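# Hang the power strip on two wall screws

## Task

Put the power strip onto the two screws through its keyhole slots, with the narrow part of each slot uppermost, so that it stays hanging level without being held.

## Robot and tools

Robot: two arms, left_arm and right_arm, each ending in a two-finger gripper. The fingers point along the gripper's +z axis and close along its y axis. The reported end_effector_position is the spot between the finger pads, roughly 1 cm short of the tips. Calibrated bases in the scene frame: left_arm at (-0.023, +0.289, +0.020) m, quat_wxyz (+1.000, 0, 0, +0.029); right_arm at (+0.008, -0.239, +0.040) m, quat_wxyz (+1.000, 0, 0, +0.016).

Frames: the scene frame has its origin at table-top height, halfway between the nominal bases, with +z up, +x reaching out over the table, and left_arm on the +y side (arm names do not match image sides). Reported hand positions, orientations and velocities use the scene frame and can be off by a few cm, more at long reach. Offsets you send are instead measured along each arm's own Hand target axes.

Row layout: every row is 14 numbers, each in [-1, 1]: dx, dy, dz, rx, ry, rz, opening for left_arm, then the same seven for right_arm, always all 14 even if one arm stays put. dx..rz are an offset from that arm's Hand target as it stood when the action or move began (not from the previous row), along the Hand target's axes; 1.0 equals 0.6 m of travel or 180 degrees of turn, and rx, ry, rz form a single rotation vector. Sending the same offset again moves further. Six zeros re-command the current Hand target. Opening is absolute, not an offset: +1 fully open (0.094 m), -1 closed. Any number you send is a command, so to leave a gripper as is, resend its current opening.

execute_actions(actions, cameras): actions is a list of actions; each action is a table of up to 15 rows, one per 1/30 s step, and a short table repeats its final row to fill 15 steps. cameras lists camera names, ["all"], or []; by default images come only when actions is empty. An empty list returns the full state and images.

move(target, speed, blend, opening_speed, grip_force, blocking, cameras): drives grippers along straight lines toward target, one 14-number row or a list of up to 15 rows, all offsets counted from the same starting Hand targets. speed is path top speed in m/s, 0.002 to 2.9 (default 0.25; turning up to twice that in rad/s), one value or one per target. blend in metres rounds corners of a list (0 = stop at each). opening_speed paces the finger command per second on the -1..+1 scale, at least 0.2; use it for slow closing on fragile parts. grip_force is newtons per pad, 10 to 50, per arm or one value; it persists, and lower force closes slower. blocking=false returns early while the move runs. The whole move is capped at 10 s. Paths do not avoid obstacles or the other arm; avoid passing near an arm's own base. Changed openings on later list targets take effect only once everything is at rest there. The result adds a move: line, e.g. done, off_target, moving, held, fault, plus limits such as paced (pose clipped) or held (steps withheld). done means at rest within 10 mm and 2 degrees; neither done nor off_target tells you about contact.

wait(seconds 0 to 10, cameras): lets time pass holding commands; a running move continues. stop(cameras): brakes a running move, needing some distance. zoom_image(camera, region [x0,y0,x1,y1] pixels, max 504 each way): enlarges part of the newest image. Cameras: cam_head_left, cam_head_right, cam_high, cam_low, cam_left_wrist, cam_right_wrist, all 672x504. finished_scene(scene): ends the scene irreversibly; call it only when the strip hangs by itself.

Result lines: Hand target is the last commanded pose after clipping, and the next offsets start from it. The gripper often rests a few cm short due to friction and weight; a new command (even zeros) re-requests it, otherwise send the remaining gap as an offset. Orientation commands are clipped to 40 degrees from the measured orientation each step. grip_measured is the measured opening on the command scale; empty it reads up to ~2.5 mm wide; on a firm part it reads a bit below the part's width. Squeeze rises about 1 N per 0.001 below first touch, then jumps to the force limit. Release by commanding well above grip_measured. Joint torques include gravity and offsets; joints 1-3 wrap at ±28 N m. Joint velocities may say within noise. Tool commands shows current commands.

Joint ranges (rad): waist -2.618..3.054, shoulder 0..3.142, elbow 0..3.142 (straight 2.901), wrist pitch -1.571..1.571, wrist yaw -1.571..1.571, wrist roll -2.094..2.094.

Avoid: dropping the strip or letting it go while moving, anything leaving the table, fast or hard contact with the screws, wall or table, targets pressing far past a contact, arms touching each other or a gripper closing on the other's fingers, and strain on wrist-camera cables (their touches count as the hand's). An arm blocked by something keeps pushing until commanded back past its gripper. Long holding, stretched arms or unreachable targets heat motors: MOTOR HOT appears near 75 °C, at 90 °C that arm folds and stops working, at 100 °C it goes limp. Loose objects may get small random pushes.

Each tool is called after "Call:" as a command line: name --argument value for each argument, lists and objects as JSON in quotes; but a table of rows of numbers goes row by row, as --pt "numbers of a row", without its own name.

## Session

Scene 1 solved. Now scene 2.

Call:
execute_actions --actions '[]' --cameras '["all"]'

Scene clock: 0.00 s.
left_arm: end_effector_position=(+0.3518, +0.3619, +0.1407) grip_measured=+1.000 end_effector_quat_wxyz=(+0.638, -0.147, +0.750, +0.093) | right_arm: end_effector_position=(+0.3959, -0.1835, +0.1693) grip_measured=+1.000 end_effector_quat_wxyz=(+0.659, -0.109, +0.742, +0.052)
Joint positions: left_arm=[0.001 1.544 0.254 1.114 -0.274 -0.097 0.094] | right_arm=[0.036 1.582 0.272 1.183 -0.157 -0.087 0.094]
Joint velocities: within noise
Joint torques (N m): no reading
Heat: left arm: 33 °C; right arm: 48 °C.
Hand target: left_arm +0.3523, +0.3621, +0.1411; +0.637, -0.147, +0.751, +0.094 | right_arm +0.3973, -0.1833, +0.1736; +0.663, -0.109, +0.738, +0.053
Tool commands: left_gripper/opening=+1.0 right_gripper/opening=+1.0

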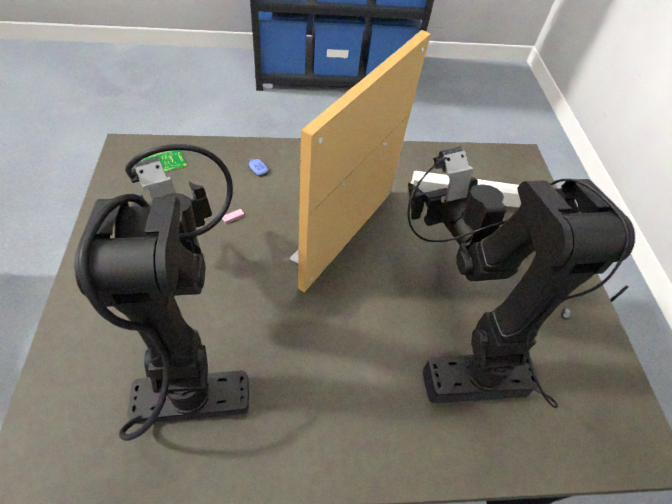

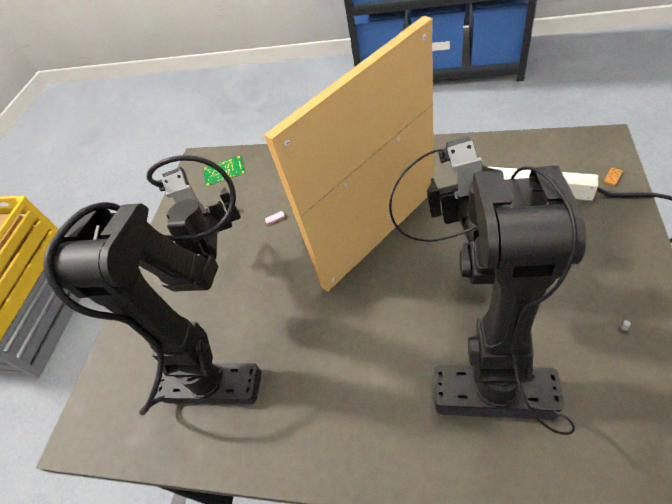

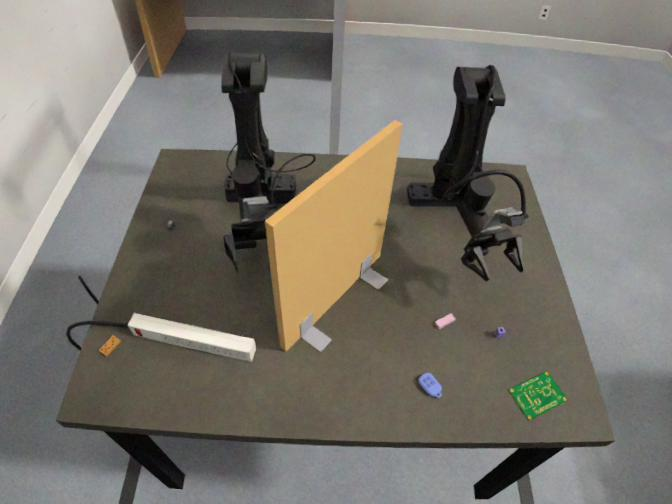

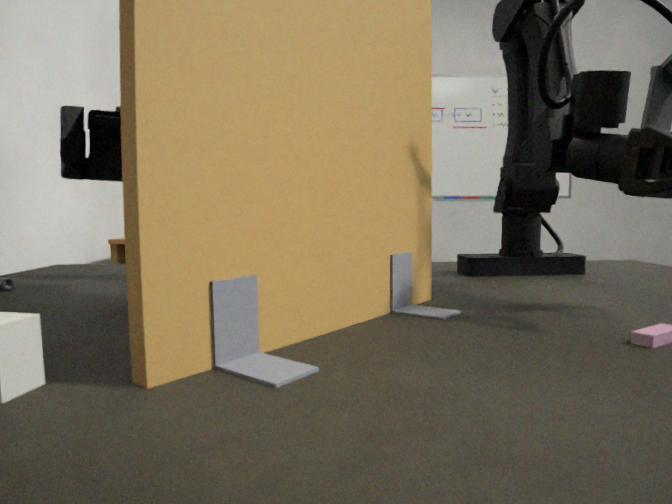

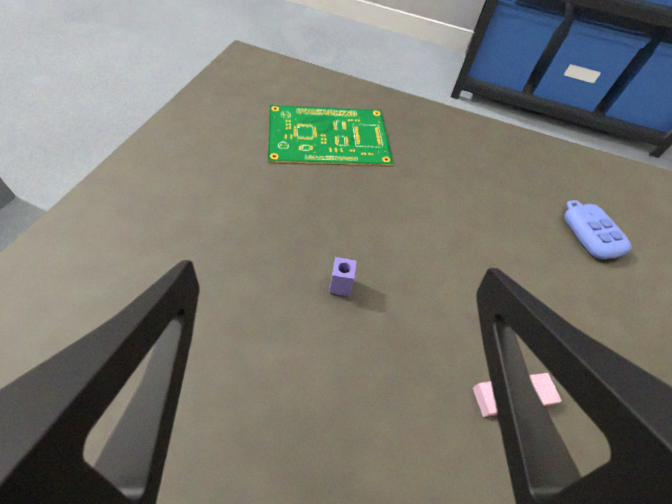

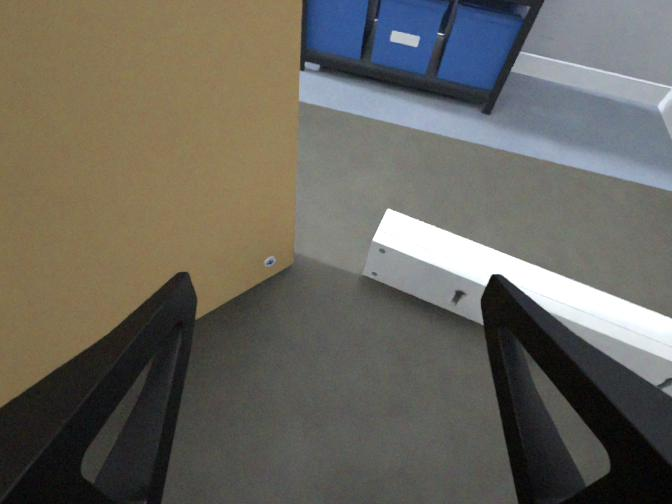

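Call:
zoom_image --camera "cam_right_wrist" --region '[340, 190, 672, 440]'

Call:
zoom_image --camera "cam_high" --region '[50, 260, 290, 400]'

Call:
zoom_image --camera "cam_head_right" --region '[440, 120, 672, 290]'

Call:
zoom_image --camera "cam_head_left" --region '[290, 100, 450, 220]'

Scaled by 1.518.

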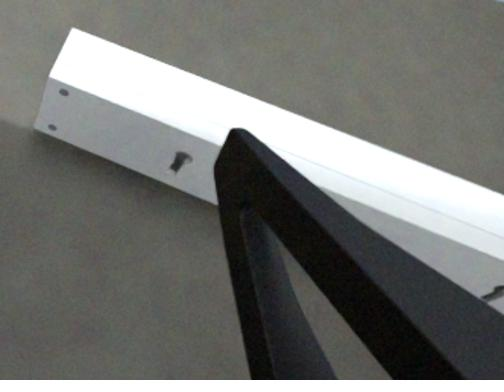

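Scaled by 2.100.

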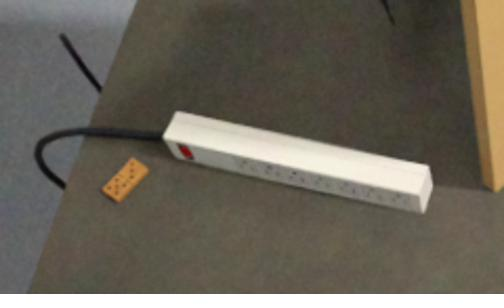

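Scaled by 2.172.

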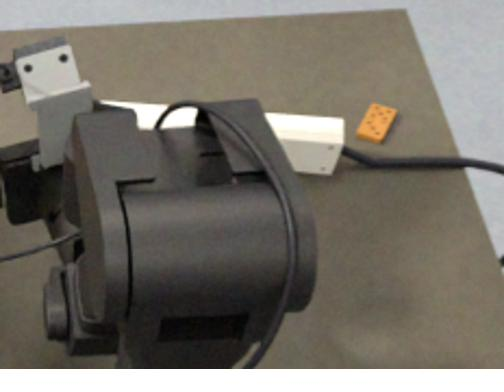

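Scaled by 3.150.

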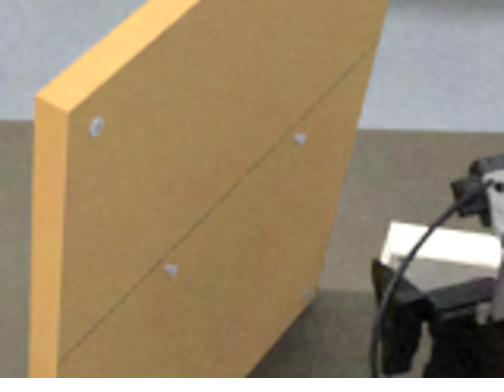

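Call:
zoom_image --camera "cam_right_wrist" --region '[435, 275, 485, 320]'

Call:
zoom_image --camera "cam_right_wrist" --region '[622, 350, 672, 400]'

Call:
zoom_image --camera "cam_high" --region '[120, 300, 265, 370]'

Scaled by 10.080.

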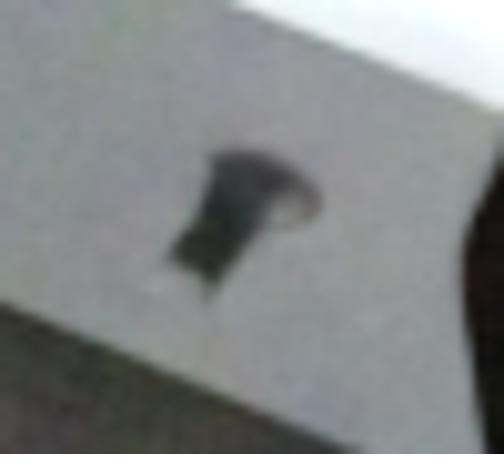

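Scaled by 10.080.

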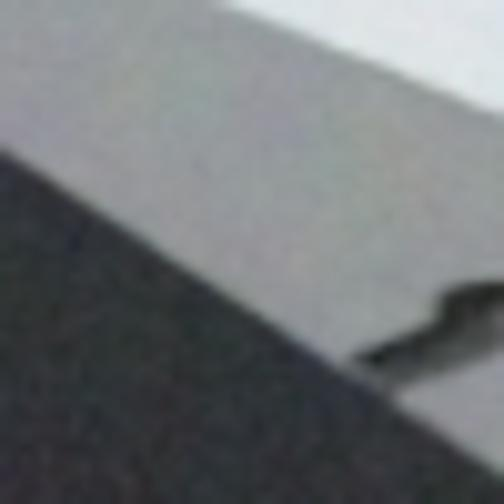

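Scaled by 3.476.

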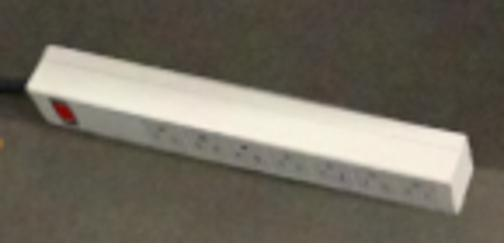

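Call:
move --target '[0,0,0,0,0,0,1, 0.008,-0.2742,0.1447,-0.2745,0.3976,-0.2775,1]' --speed 0.25 --grip_force 50 --cameras '["cam_head_left","cam_head_right","cam_high","cam_right_wrist"]'

Scene clock: 64.40 s.
left_arm: end_effector_position=(+0.3518, +0.3619, +0.1406) grip_measured=+1.000 end_effector_quat_wxyz=(+0.638, -0.147, +0.750, +0.093) | right_arm: end_effector_position=(+0.5165, -0.3271, +0.1795) grip_measured=+1.000 end_effector_quat_wxyz=(+0.074, -0.623, +0.774, -0.086)
Joint positions: left_arm=[0.001 1.544 0.254 1.113 -0.274 -0.097 0.094] | right_arm=[-0.205 2.5 2.699 -1.543 0.002 -1.53 0.094]
Joint torques (N m): left_arm=[-0.05 -6.23 6.06 2.23 -0.06 0] | right_arm=[0.5 -9.48 8.24 0.48 -0.02 -0.06]
Heat: left arm: 35 °C; right arm: 50 °C.
Hand target: left_arm +0.3523, +0.3621, +0.1412; +0.637, -0.147, +0.751, +0.094 | right_arm +0.5189, -0.3240, +0.1701; -0.001, -0.632, +0.775, -0.001
Off the commanded pose: left_arm 0.001 m, 0 deg | right_arm 0.010 m, 13 deg.
joint sent to its limit (right arm) — joint 4 (wrist pitch), lower limit. The joint targets are off in orientation, not in position.
move: off_target (right_arm)
Images, in order (width x height): cam_head_left 672x504, cam_head_right 672x504, cam_high 672x504, cam_right_wrist 672x504.

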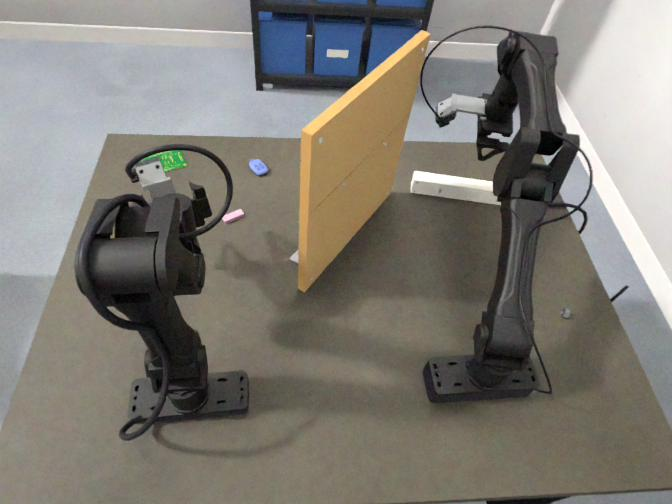

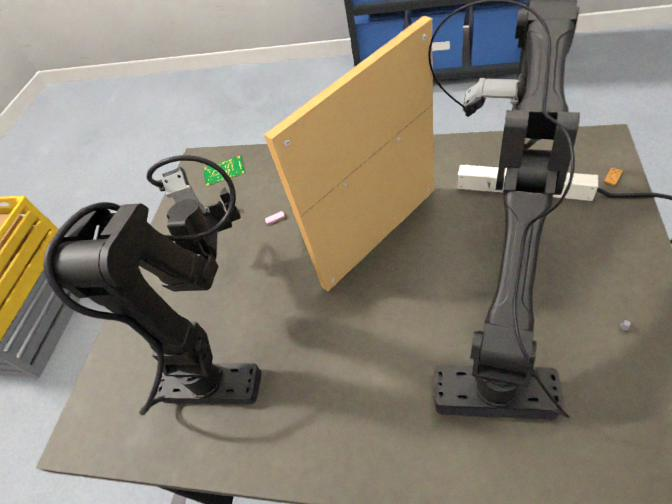

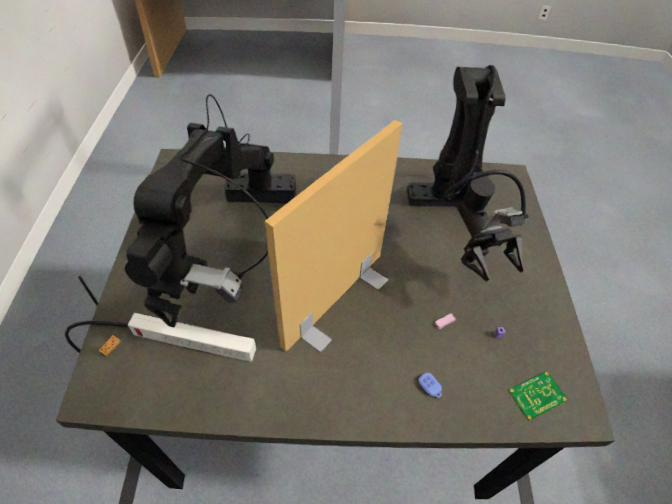

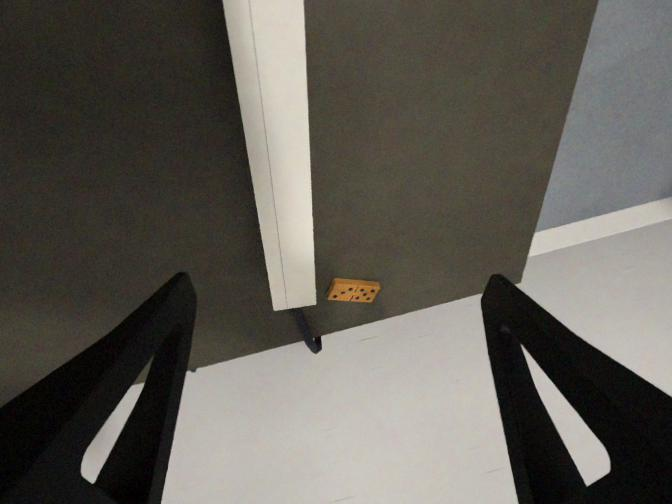

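Call:
move --target '[0,0,0,0,0,0,1, 0.0343,0.0015,0.15,0,0,0.006,1]' --speed 0.12 --cameras '["cam_right_wrist","cam_high"]'

Scene clock: 86.03 s.
left_arm: end_effector_position=(+0.3518, +0.3619, +0.1406) grip_measured=+1.000 end_effector_quat_wxyz=(+0.638, -0.147, +0.750, +0.093) | right_arm: end_effector_position=(+0.5138, -0.3421, +0.0880) grip_measured=+1.000 end_effector_quat_wxyz=(+0.017, -0.624, +0.781, -0.023)
Joint positions: left_arm=[0.001 1.544 0.254 1.113 -0.274 -0.097 0.094] | right_arm=[-0.234 2.703 2.734 -1.545 0.004 -1.55 0.094]
Joint torques (N m): left_arm=[-0.03 -6.22 6.06 2.23 -0.06 0] | right_arm=[-0.43 -10.82 8.17 0.18 -0.04 -0.05]
Heat: left arm: 35 °C; right arm: 54 °C.
Hand target: left_arm +0.3523, +0.3621, +0.1412; +0.637, -0.147, +0.751, +0.094 | right_arm +0.5140, -0.3441, +0.0801; +0.000, -0.625, +0.781, -0.001
Off the commanded pose: left_arm 0.001 m, 0 deg | right_arm 0.008 m, 3 deg.
joint sent to its limit (right arm) — joint 4 (wrist pitch), lower limit. The joint targets still meet the commanded pose.
move: off_target (right_arm)
Images, in order (width x height): cam_high 672x504, cam_right_wrist 672x504.

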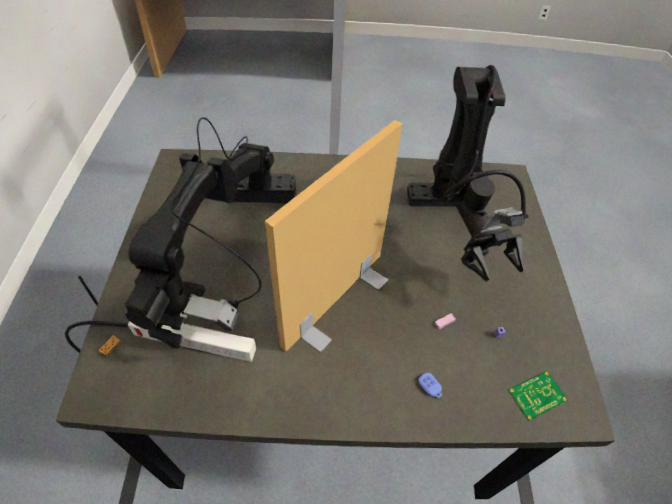

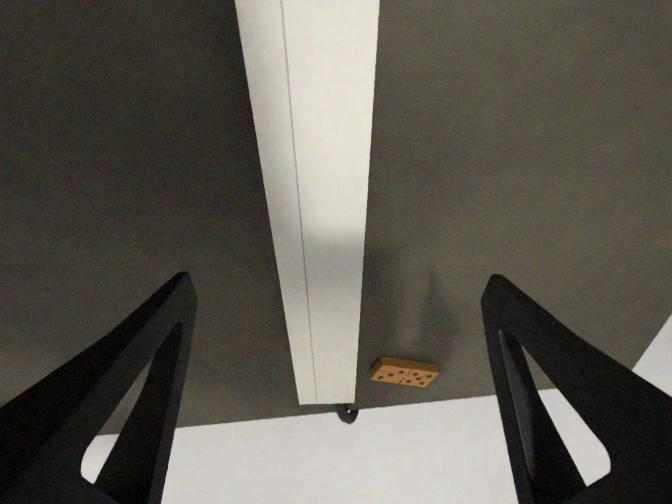

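Call:
execute_actions --actions '[]' --cameras '["cam_right_wrist", "cam_head_right", "cam_head_left"]'

Scene clock: 107.77 s.
left_arm: end_effector_position=(+0.3518, +0.3619, +0.1406) grip_measured=+1.000 end_effector_quat_wxyz=(+0.638, -0.147, +0.750, +0.093) | right_arm: end_effector_position=(+0.5138, -0.3421, +0.0880) grip_measured=+1.000 end_effector_quat_wxyz=(+0.017, -0.624, +0.781, -0.023)
Joint positions: left_arm=[0.001 1.544 0.254 1.113 -0.274 -0.097 0.094] | right_arm=[-0.234 2.703 2.734 -1.545 0.004 -1.55 0.094]
Joint velocities: left_arm=[0.007 0.007 0.007 -0.168 0.022 0.051 0] | right_arm=[within noise]
Joint torques (N m): left_arm=[-0.03 -6.22 6.06 2.23 -0.06 -0.01] | right_arm=[-0.39 -10.76 8.16 0.18 -0.04 -0.06]
Heat: left arm: 36 °C; right arm: 54 °C.
Hand target: left_arm +0.3523, +0.3621, +0.1412; +0.637, -0.147, +0.751, +0.094 | right_arm +0.5140, -0.3441, +0.0801; +0.000, -0.625, +0.781, -0.001
Tool commands: left_gripper/opening=+1.0 right_gripper/opening=+1.0
Off the commanded pose: left_arm 0.001 m, 0 deg | right_arm 0.008 m, 3 deg.
Images, in order (width x height): cam_head_left 672x504, cam_head_right 672x504, cam_right_wrist 672x504.

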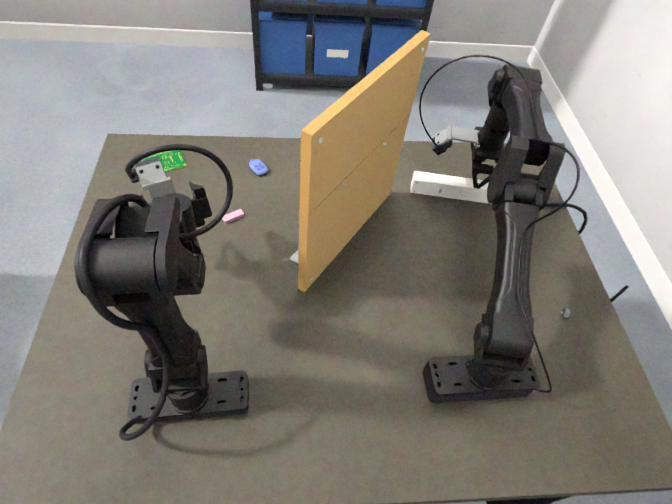

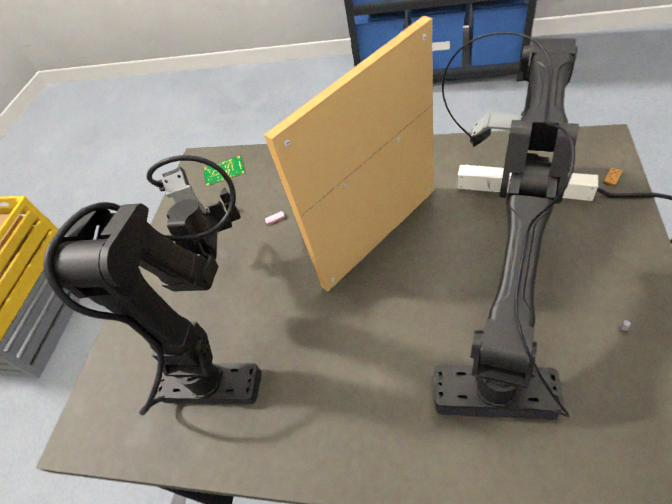

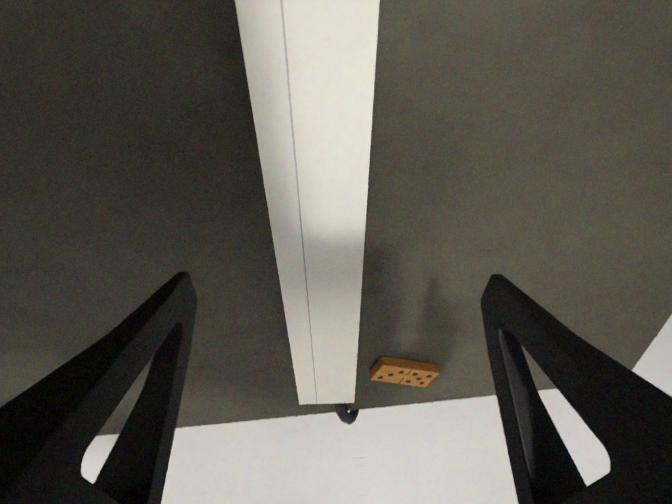

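Call:
move --target '[0,0,0,0,0,0,1, 0,0.006,0.07,0,0,0,1]' --speed 0.1 --cameras '["cam_right_wrist"]'

Scene clock: 118.77 s.
left_arm: end_effector_position=(+0.3518, +0.3619, +0.1406) grip_measured=+1.000 end_effector_quat_wxyz=(+0.638, -0.147, +0.750, +0.093) | right_arm: end_effector_position=(+0.5149, -0.3423, +0.0543) grip_measured=+1.000 end_effector_quat_wxyz=(+0.009, -0.624, +0.781, -0.014)
Joint positions: left_arm=[0.001 1.544 0.254 1.113 -0.274 -0.097 0.094] | right_arm=[-0.234 2.703 2.598 -1.433 0.004 -1.55 0.094]
Joint torques (N m): left_arm=[-0.05 -6.22 6.06 2.24 -0.06 -0.01] | right_arm=[-0.44 -11.34 5.07 0.3 -0.06 -0.06]
Heat: left arm: 36 °C; right arm: 54 °C.
Hand target: left_arm +0.3523, +0.3621, +0.1412; +0.637, -0.147, +0.751, +0.094 | right_arm +0.5105, -0.3434, +0.0382; +0.000, -0.625, +0.781, -0.001
Off the commanded pose: left_arm 0.001 m, 0 deg | right_arm 0.017 m, 2 deg.
move: off_target (right_arm)
Images, in order (width x height): cam_right_wrist 672x504.

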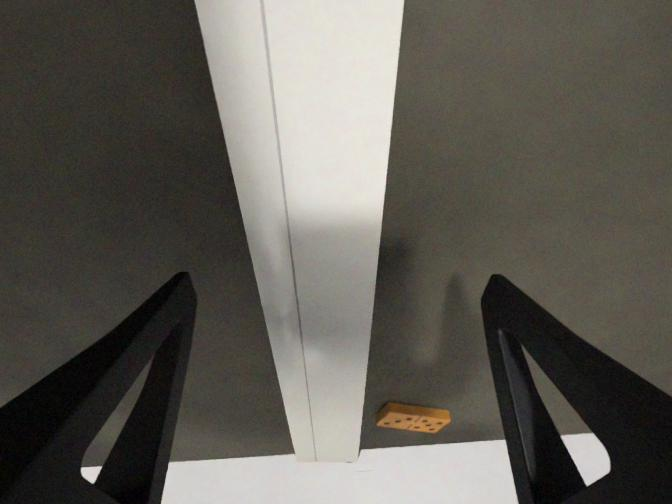

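Call:
move --target '[0,0,0,0,0,0,1, 0,0.005,0.055,0,0,0,1]' --speed 0.08 --cameras '["cam_right_wrist"]'

Scene clock: 123.37 s.
left_arm: end_effector_position=(+0.3518, +0.3619, +0.1406) grip_measured=+1.000 end_effector_quat_wxyz=(+0.638, -0.147, +0.750, +0.093) | right_arm: end_effector_position=(+0.5166, -0.3430, +0.0163) grip_measured=+1.000 end_effector_quat_wxyz=(+0.009, -0.624, +0.781, -0.015)
Joint positions: left_arm=[0.001 1.544 0.254 1.113 -0.274 -0.097 0.094] | right_arm=[-0.234 2.696 2.434 -1.274 0.005 -1.551 0.094]
Joint torques (N m): left_arm=[-0.05 -6.22 6.06 2.23 -0.06 -0.01] | right_arm=[-0.38 -13.16 3.33 0.26 -0.05 -0.04]
Heat: left arm: 36 °C; right arm: 53 °C.
Hand target: left_arm +0.3523, +0.3621, +0.1412; +0.637, -0.147, +0.751, +0.094 | right_arm +0.5075, -0.3428, +0.0051; -0.001, -0.625, +0.781, -0.001
Off the commanded pose: left_arm 0.001 m, 0 deg | right_arm 0.014 m, 2 deg.
move: off_target (right_arm)
Images, in order (width x height): cam_right_wrist 672x504.

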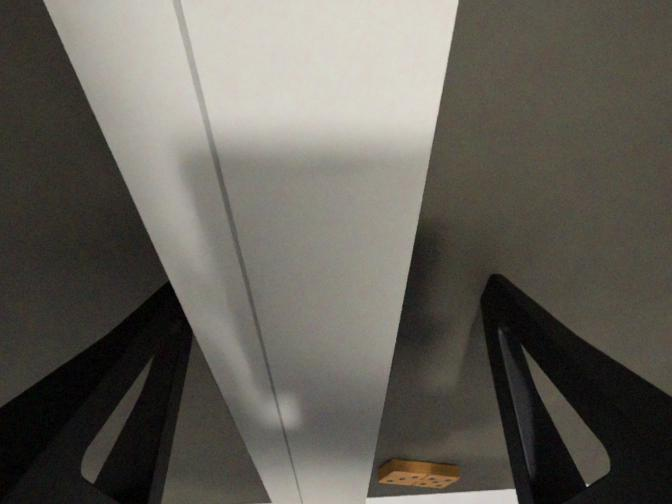

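Call:
move --target '[0,0,0,0,0,0,1, 0,0.015,0,0,0,0,1]' --speed 0.05

Call:
move --target '[0,0,0,0,0,0,1, 0,0,0,0,0,0,-0.45]' --opening_speed 0.4 --cameras '["cam_right_wrist"]'

Scene clock: 129.13 s.
left_arm: end_effector_position=(+0.3518, +0.3619, +0.1406) grip_measured=+1.000 end_effector_quat_wxyz=(+0.638, -0.147, +0.750, +0.093) | right_arm: end_effector_position=(+0.5093, -0.3415, +0.0161) grip_measured=+1.000 end_effector_quat_wxyz=(+0.010, -0.624, +0.781, -0.016)
Joint positions: left_arm=[0.001 1.544 0.254 1.113 -0.274 -0.097 0.094] | right_arm=[-0.234 2.635 2.316 -1.214 0.005 -1.551 0.094]
Joint torques (N m): left_arm=[-0.03 -6.22 6.08 2.23 -0.07 -0.01] | right_arm=[-0.32 -13.09 3.03 0.31 -0.05 -0.05]
Heat: left arm: 36 °C; right arm: 51 °C.
Hand target: left_arm +0.3523, +0.3621, +0.1412; +0.637, -0.147, +0.751, +0.094 | right_arm +0.4988, -0.3409, +0.0053; +0.000, -0.625, +0.781, -0.001
Off the commanded pose: left_arm 0.001 m, 0 deg | right_arm 0.015 m, 2 deg.
move: off_target (right_arm)

Scene clock: 132.97 s.
left_arm: end_effector_position=(+0.3518, +0.3619, +0.1406) grip_measured=+1.000 end_effector_quat_wxyz=(+0.638, -0.147, +0.750, +0.093) | right_arm: end_effector_position=(+0.5090, -0.3414, +0.0161) grip_measured=-0.290 end_effector_quat_wxyz=(+0.010, -0.627, +0.779, -0.016)
Joint positions: left_arm=[0.001 1.544 0.254 1.113 -0.274 -0.097 0.094] | right_arm=[-0.234 2.634 2.315 -1.214 0.005 -1.557 0.033]
Joint torques (N m): left_arm=[-0.03 -6.22 6.06 2.24 -0.07 -0.01] | right_arm=[-0.38 -13.08 3.15 0.29 -0.04 0]
Heat: left arm: 36 °C; right arm: 51 °C.
Hand target: left_arm +0.3523, +0.3621, +0.1412; +0.637, -0.147, +0.751, +0.094 | right_arm +0.4988, -0.3408, +0.0053; -0.001, -0.625, +0.781, -0.001
Off the commanded pose: left_arm 0.001 m, 0 deg | right_arm 0.015 m, 2 deg.
move: off_target (right_arm)
Images, in order (width x height): cam_right_wrist 672x504.

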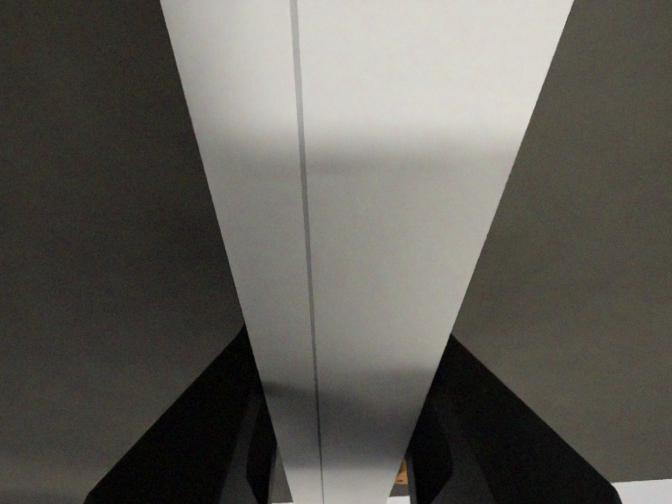

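Call:
move --target '[0,0,0,0,0,0,1, 0,0,-0.17,0,0,0,-0.45]' --speed 0.1 --cameras '["cam_right_wrist", "cam_head_right"]'

Scene clock: 172.67 s.
left_arm: end_effector_position=(+0.3518, +0.3619, +0.1406) grip_measured=+1.000 end_effector_quat_wxyz=(+0.638, -0.147, +0.750, +0.093) | right_arm: end_effector_position=(+0.4964, -0.3362, +0.0895) grip_measured=-0.291 end_effector_quat_wxyz=(+0.005, -0.628, +0.778, +0.002)
Joint positions: left_arm=[0.001 1.544 0.254 1.113 -0.274 -0.097 0.094] | right_arm=[-0.234 2.634 2.607 -1.541 -0.011 -1.561 0.033]
Joint torques (N m): left_arm=[-0.03 -6.2 6.06 2.23 -0.06 -0.01] | right_arm=[-0.29 -14.71 8.03 0.03 0.12 0.05]
Heat: left arm: 37 °C; right arm: 47 °C.
Hand target: left_arm +0.3523, +0.3621, +0.1412; +0.637, -0.147, +0.751, +0.094 | right_arm +0.4987, -0.3407, +0.1071; -0.001, -0.625, +0.781, -0.001
Off the commanded pose: left_arm 0.001 m, 0 deg | right_arm 0.018 m, 1 deg.
joint sent to its limit (right arm) — joint 4 (wrist pitch), lower limit. The joint targets still meet the commanded pose.
move: off_target (right_arm)
Images, in order (width x height): cam_head_right 672x504, cam_right_wrist 672x504.

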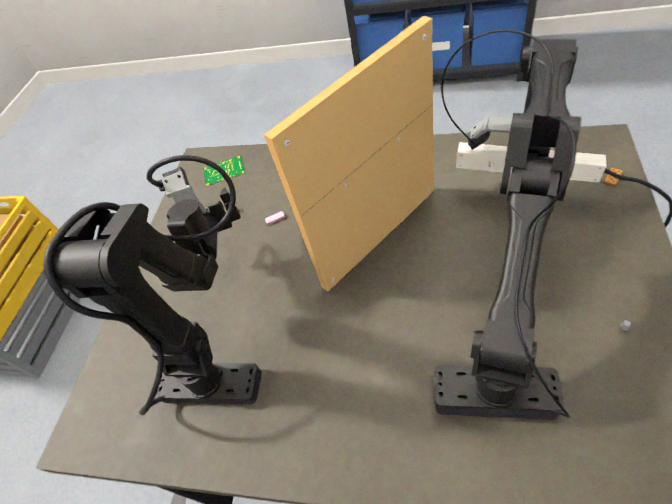

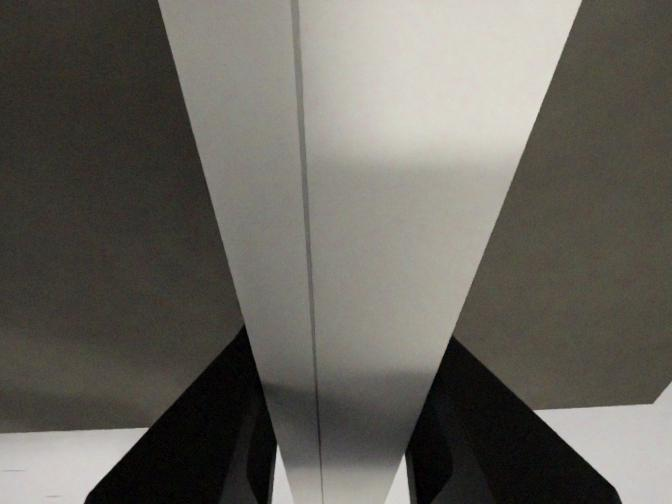

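Call:
move --pt "0 0 0 0 0 0 1 0.007 0.05 -0.01 0.15 0 0 -0.45" --pt "0 0 0 0 0 0 1 0.0133 0.1025 0.0033 0.3056 0 0 -0.45" --speed 0.1 --blend '[0.03, 0]' --cameras '["cam_right_wrist", "cam_head_right", "cam_head_left"]'

Scene clock: 185.27 s.
left_arm: end_effector_position=(+0.3518, +0.3619, +0.1406) grip_measured=+1.000 end_effector_quat_wxyz=(+0.638, -0.147, +0.750, +0.093) | right_arm: end_effector_position=(+0.4235, -0.3267, +0.0729) grip_measured=-0.291 end_effector_quat_wxyz=(+0.262, -0.570, +0.712, -0.315)
Joint positions: left_arm=[0.001 1.544 0.254 1.113 -0.274 -0.097 0.094] | right_arm=[-0.247 1.724 0.69 0.308 -0.011 -1.561 0.033]
Joint torques (N m): left_arm=[-0.05 -6.22 6.06 2.23 -0.07 -0.01] | right_arm=[-0.55 -10.51 5.56 2.18 0.13 -0.11]
Heat: left arm: 38 °C; right arm: 48 °C.
Hand target: left_arm +0.3523, +0.3621, +0.1412; +0.637, -0.147, +0.751, +0.094 | right_arm +0.4369, -0.3350, +0.1052; +0.288, -0.554, +0.692, -0.361
Off the commanded pose: left_arm 0.001 m, 0 deg | right_arm 0.036 m, 7 deg.
move: off_target (right_arm)
Images, in order (width x height): cam_head_left 672x504, cam_head_right 672x504, cam_right_wrist 672x504.

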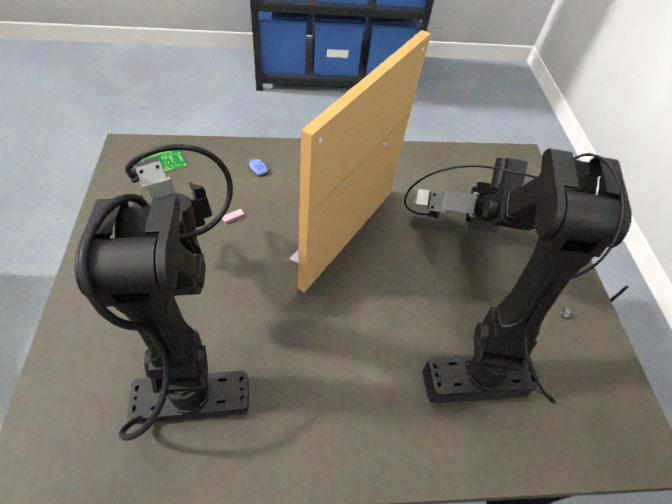

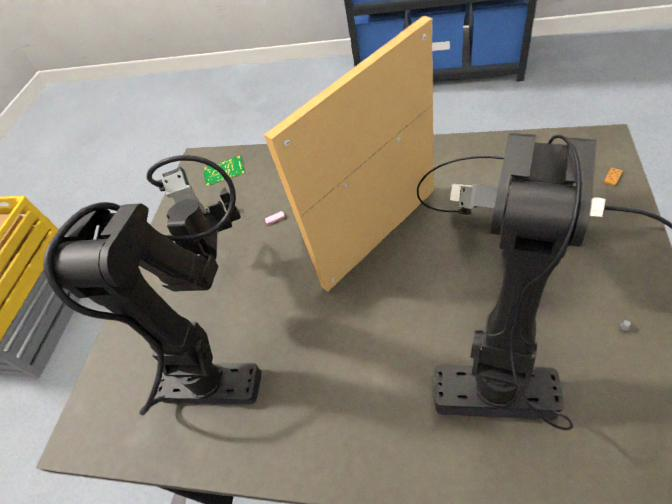

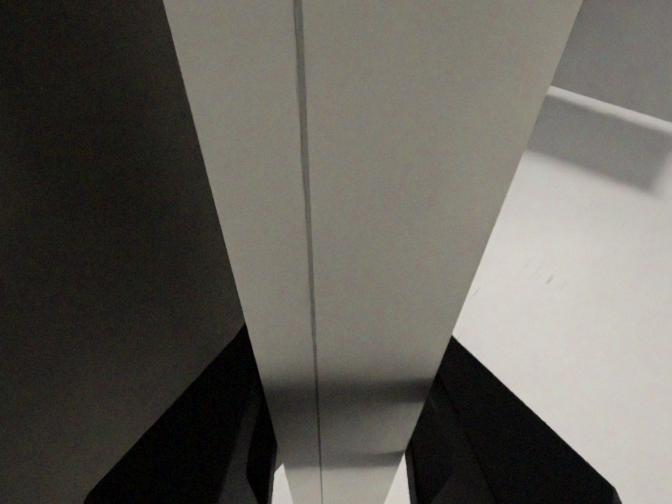

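Call:
move --target '[0,0,0,0,0,0,1, 0,0.06,0.042,0.04,0,0,-0.45]' --speed 0.05 --cameras '["cam_right_wrist", "cam_head_right", "cam_head_left"]'

Scene clock: 196.13 s.
left_arm: end_effector_position=(+0.3518, +0.3619, +0.1406) grip_measured=+1.000 end_effector_quat_wxyz=(+0.638, -0.147, +0.750, +0.093) | right_arm: end_effector_position=(+0.4299, -0.3289, +0.0506) grip_measured=-0.291 end_effector_quat_wxyz=(+0.312, -0.545, +0.681, -0.377)
Joint positions: left_arm=[0.001 1.544 0.254 1.113 -0.274 -0.097 0.094] | right_arm=[-0.249 1.904 0.549 0.805 -0.01 -1.561 0.033]
Joint torques (N m): left_arm=[-0.03 -6.22 6.06 2.23 -0.06 -0.01] | right_arm=[-0.5 -5.76 4.16 2.37 0.1 -0.1]
Heat: left arm: 38 °C; right arm: 49 °C.
Hand target: left_arm +0.3523, +0.3621, +0.1412; +0.637, -0.147, +0.751, +0.094 | right_arm +0.4370, -0.3350, +0.0612; +0.322, -0.535, +0.668, -0.404
Off the commanded pose: left_arm 0.001 m, 0 deg | right_arm 0.014 m, 4 deg.
move: off_target (right_arm)
Images, in order (width x height): cam_head_left 672x504, cam_head_right 672x504, cam_right_wrist 672x504.

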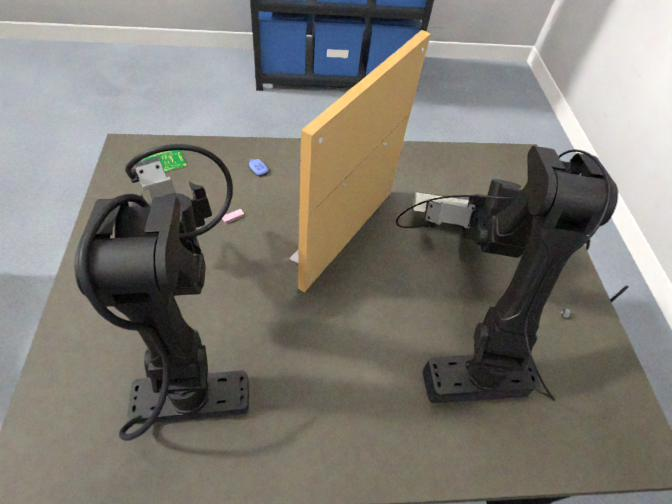

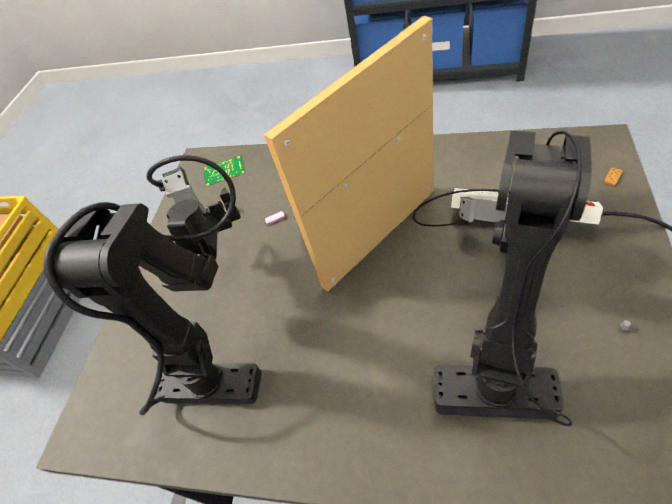

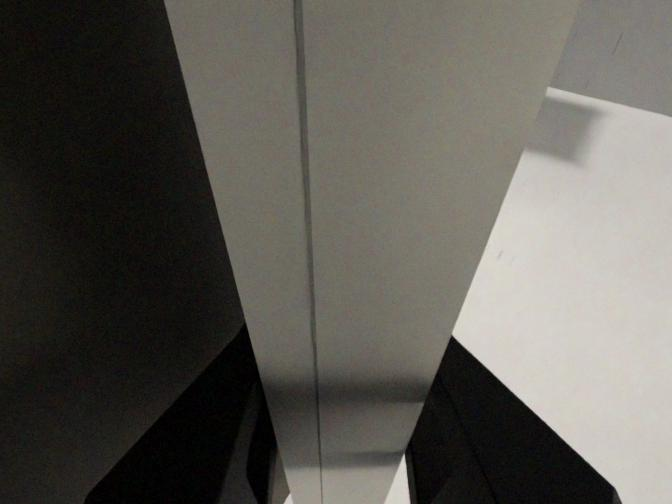

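Call:
execute_actions --actions '[]' --cameras '["cam_low", "cam_high"]'

Scene clock: 198.07 s.
left_arm: end_effector_position=(+0.3518, +0.3619, +0.1406) grip_measured=+1.000 end_effector_quat_wxyz=(+0.638, -0.147, +0.750, +0.093) | right_arm: end_effector_position=(+0.4300, -0.3290, +0.0507) grip_measured=-0.291 end_effector_quat_wxyz=(+0.312, -0.545, +0.681, -0.377)
Joint positions: left_arm=[0.001 1.544 0.254 1.113 -0.274 -0.097 0.094] | right_arm=[-0.249 1.904 0.549 0.806 -0.01 -1.561 0.033]
Joint velocities: within noise
Joint torques (N m): left_arm=[-0.03 -6.23 6.06 2.24 -0.07 0] | right_arm=[-0.53 -5.81 4.12 2.4 0.09 -0.11]
Heat: left arm: 38 °C; right arm: 49 °C.
Hand target: left_arm +0.3523, +0.3621, +0.1412; +0.637, -0.147, +0.751, +0.094 | right_arm +0.4369, -0.3350, +0.0611; +0.322, -0.535, +0.668, -0.404
Tool commands: left_gripper/opening=+1.0 right_gripper/opening=-0.45
Off the commanded pose: left_arm 0.001 m, 0 deg | right_arm 0.014 m, 4 deg.
Images, in order (width x height): cam_high 672x504, cam_low 672x504.

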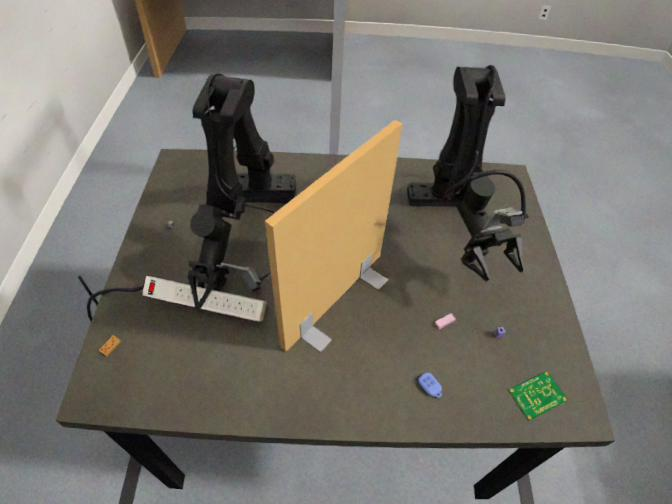

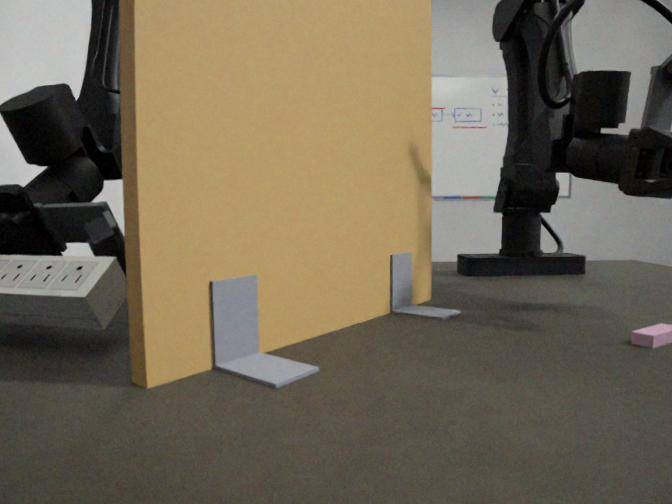

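Call:
zoom_image --camera "cam_low" --region '[0, 180, 200, 380]'

Scaled by 2.520.

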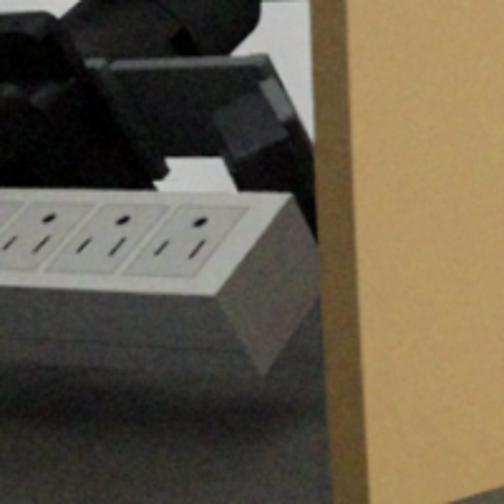

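Call:
move --target '[0,0,0,0,0,0,1, 0,0.037,0.0194,0,0,0,-0.45]' --speed 0.03 --cameras '["cam_low"]'

Call:
zoom_image --camera "cam_low" --region '[0, 180, 200, 380]'

Scene clock: 205.17 s.
left_arm: end_effector_position=(+0.3518, +0.3619, +0.1406) grip_measured=+1.000 end_effector_quat_wxyz=(+0.638, -0.147, +0.750, +0.093) | right_arm: end_effector_position=(+0.4349, -0.3308, +0.0332) grip_measured=-0.291 end_effector_quat_wxyz=(+0.318, -0.540, +0.675, -0.389)
Joint positions: left_arm=[0.001 1.544 0.254 1.113 -0.274 -0.097 0.094] | right_arm=[-0.249 2.025 0.549 0.958 -0.006 -1.564 0.033]
Joint torques (N m): left_arm=[-0.05 -6.22 6.06 2.23 -0.07 -0.01] | right_arm=[-0.54 -5.82 3.32 2.21 0.04 -0.1]
Heat: left arm: 38 °C; right arm: 48 °C.
Hand target: left_arm +0.3523, +0.3621, +0.1412; +0.637, -0.147, +0.751, +0.094 | right_arm +0.4370, -0.3351, +0.0362; +0.322, -0.535, +0.668, -0.404
Off the commanded pose: left_arm 0.001 m, 0 deg | right_arm 0.005 m, 2 deg.
move: done
Images, in order (width x height): cam_low 672x504.

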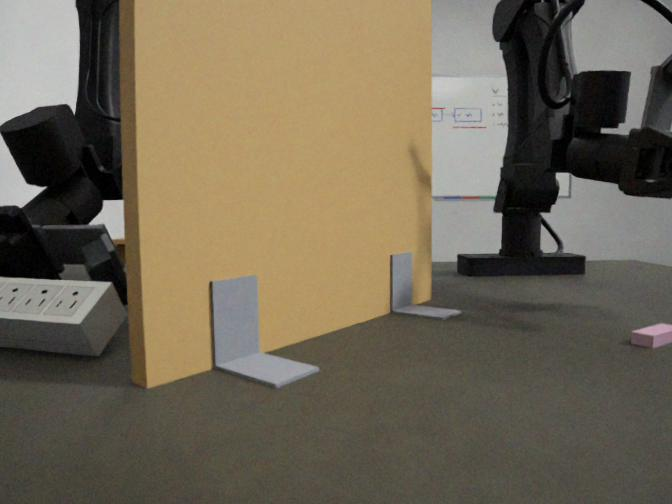

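Scaled by 2.520.

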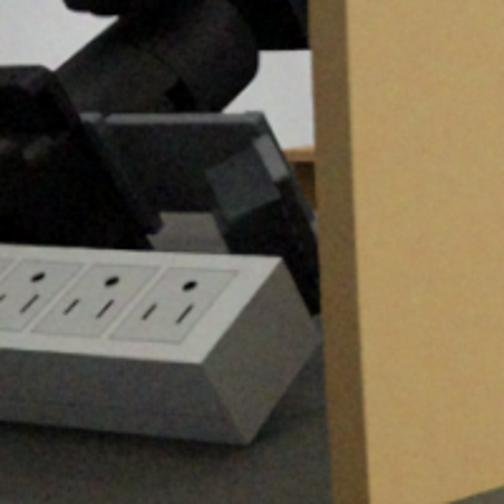

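Call:
move --target '[0,0,0,0,0,0,1, 0,0.009,0.005,0,0,0,-0.45]' --speed 0.02 --cameras '["cam_low"]'

Call:
zoom_image --camera "cam_low" --region '[0, 230, 150, 380]'

Scene clock: 218.03 s.
left_arm: end_effector_position=(+0.3518, +0.3619, +0.1406) grip_measured=+1.000 end_effector_quat_wxyz=(+0.638, -0.147, +0.750, +0.093) | right_arm: end_effector_position=(+0.4378, -0.3317, +0.0331) grip_measured=-0.291 end_effector_quat_wxyz=(+0.324, -0.536, +0.670, -0.398)
Joint positions: left_arm=[0.001 1.544 0.254 1.113 -0.274 -0.097 0.094] | right_arm=[-0.249 2.054 0.549 1.012 -0.004 -1.564 0.033]
Joint torques (N m): left_arm=[-0.05 -6.22 6.08 2.24 -0.06 -0.01] | right_arm=[-0.57 -5.53 3.34 2 0.03 -0.08]
Heat: left arm: 38 °C; right arm: 47 °C.
Hand target: left_arm +0.3523, +0.3621, +0.1412; +0.637, -0.147, +0.751, +0.094 | right_arm +0.4371, -0.3351, +0.0301; +0.322, -0.535, +0.668, -0.404
Off the commanded pose: left_arm 0.001 m, 0 deg | right_arm 0.005 m, 1 deg.
move: done
Images, in order (width x height): cam_low 672x504.

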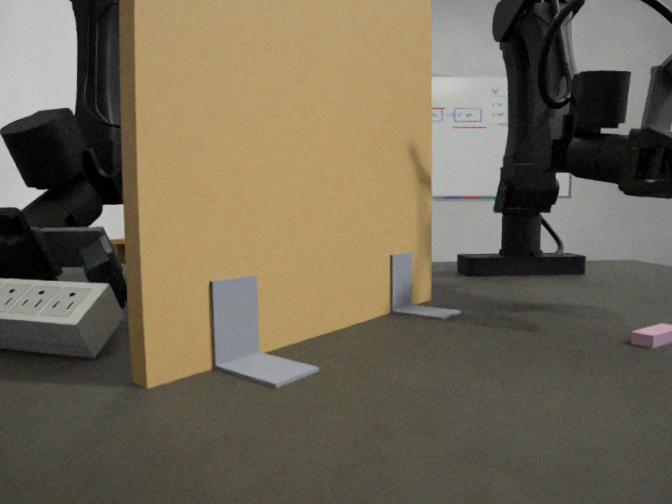

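Scaled by 3.360.

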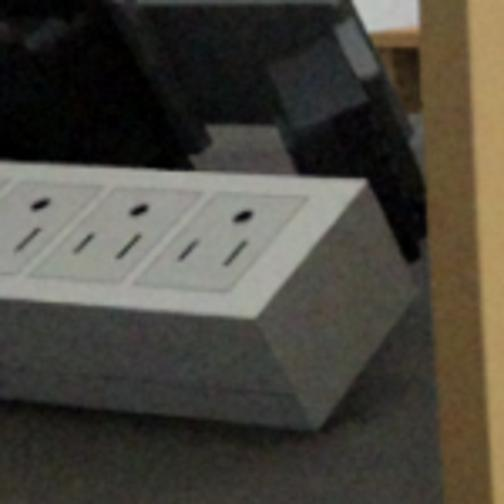

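Call:
move --target '[0,0,0,0,0,0,1, 0,0,0,0,0,0,-0.1]' --opening_speed 0.2 --cameras '["cam_low"]'

Call:
zoom_image --camera "cam_low" --region '[0, 230, 150, 380]'

Scene clock: 226.37 s.
left_arm: end_effector_position=(+0.3518, +0.3619, +0.1406) grip_measured=+1.000 end_effector_quat_wxyz=(+0.638, -0.147, +0.750, +0.093) | right_arm: end_effector_position=(+0.4395, -0.3322, +0.0365) grip_measured=-0.102 end_effector_quat_wxyz=(+0.326, -0.537, +0.664, -0.405)
Joint positions: left_arm=[0.001 1.544 0.254 1.113 -0.274 -0.097 0.094] | right_arm=[-0.249 2.054 0.549 1.027 -0.004 -1.574 0.042]
Joint torques (N m): left_arm=[-0.03 -6.22 6.06 2.23 -0.06 -0.01] | right_arm=[-0.55 -5.5 3.26 1.91 0.02 -0.01]
Heat: left arm: 38 °C; right arm: 47 °C.
Hand target: left_arm +0.3523, +0.3621, +0.1412; +0.637, -0.147, +0.751, +0.094 | right_arm +0.4372, -0.3351, +0.0302; +0.323, -0.535, +0.668, -0.404
Off the commanded pose: left_arm 0.001 m, 0 deg | right_arm 0.007 m, 1 deg.
move: done
Images, in order (width x height): cam_low 672x504.

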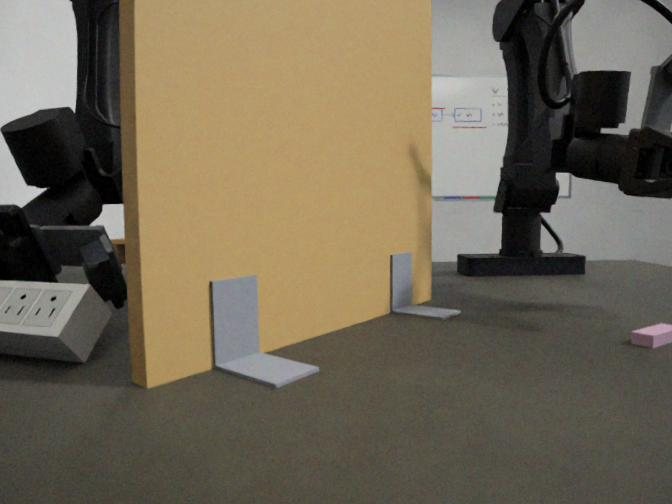

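Scaled by 3.360.

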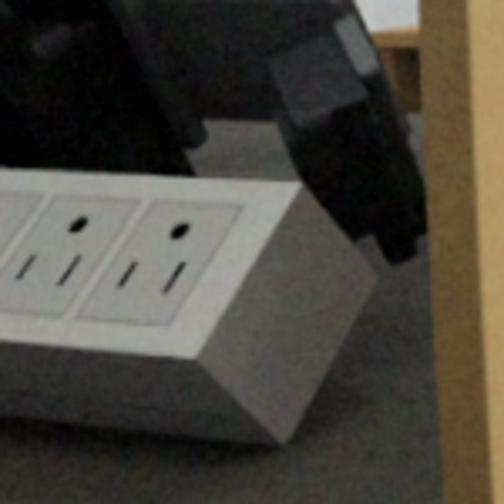

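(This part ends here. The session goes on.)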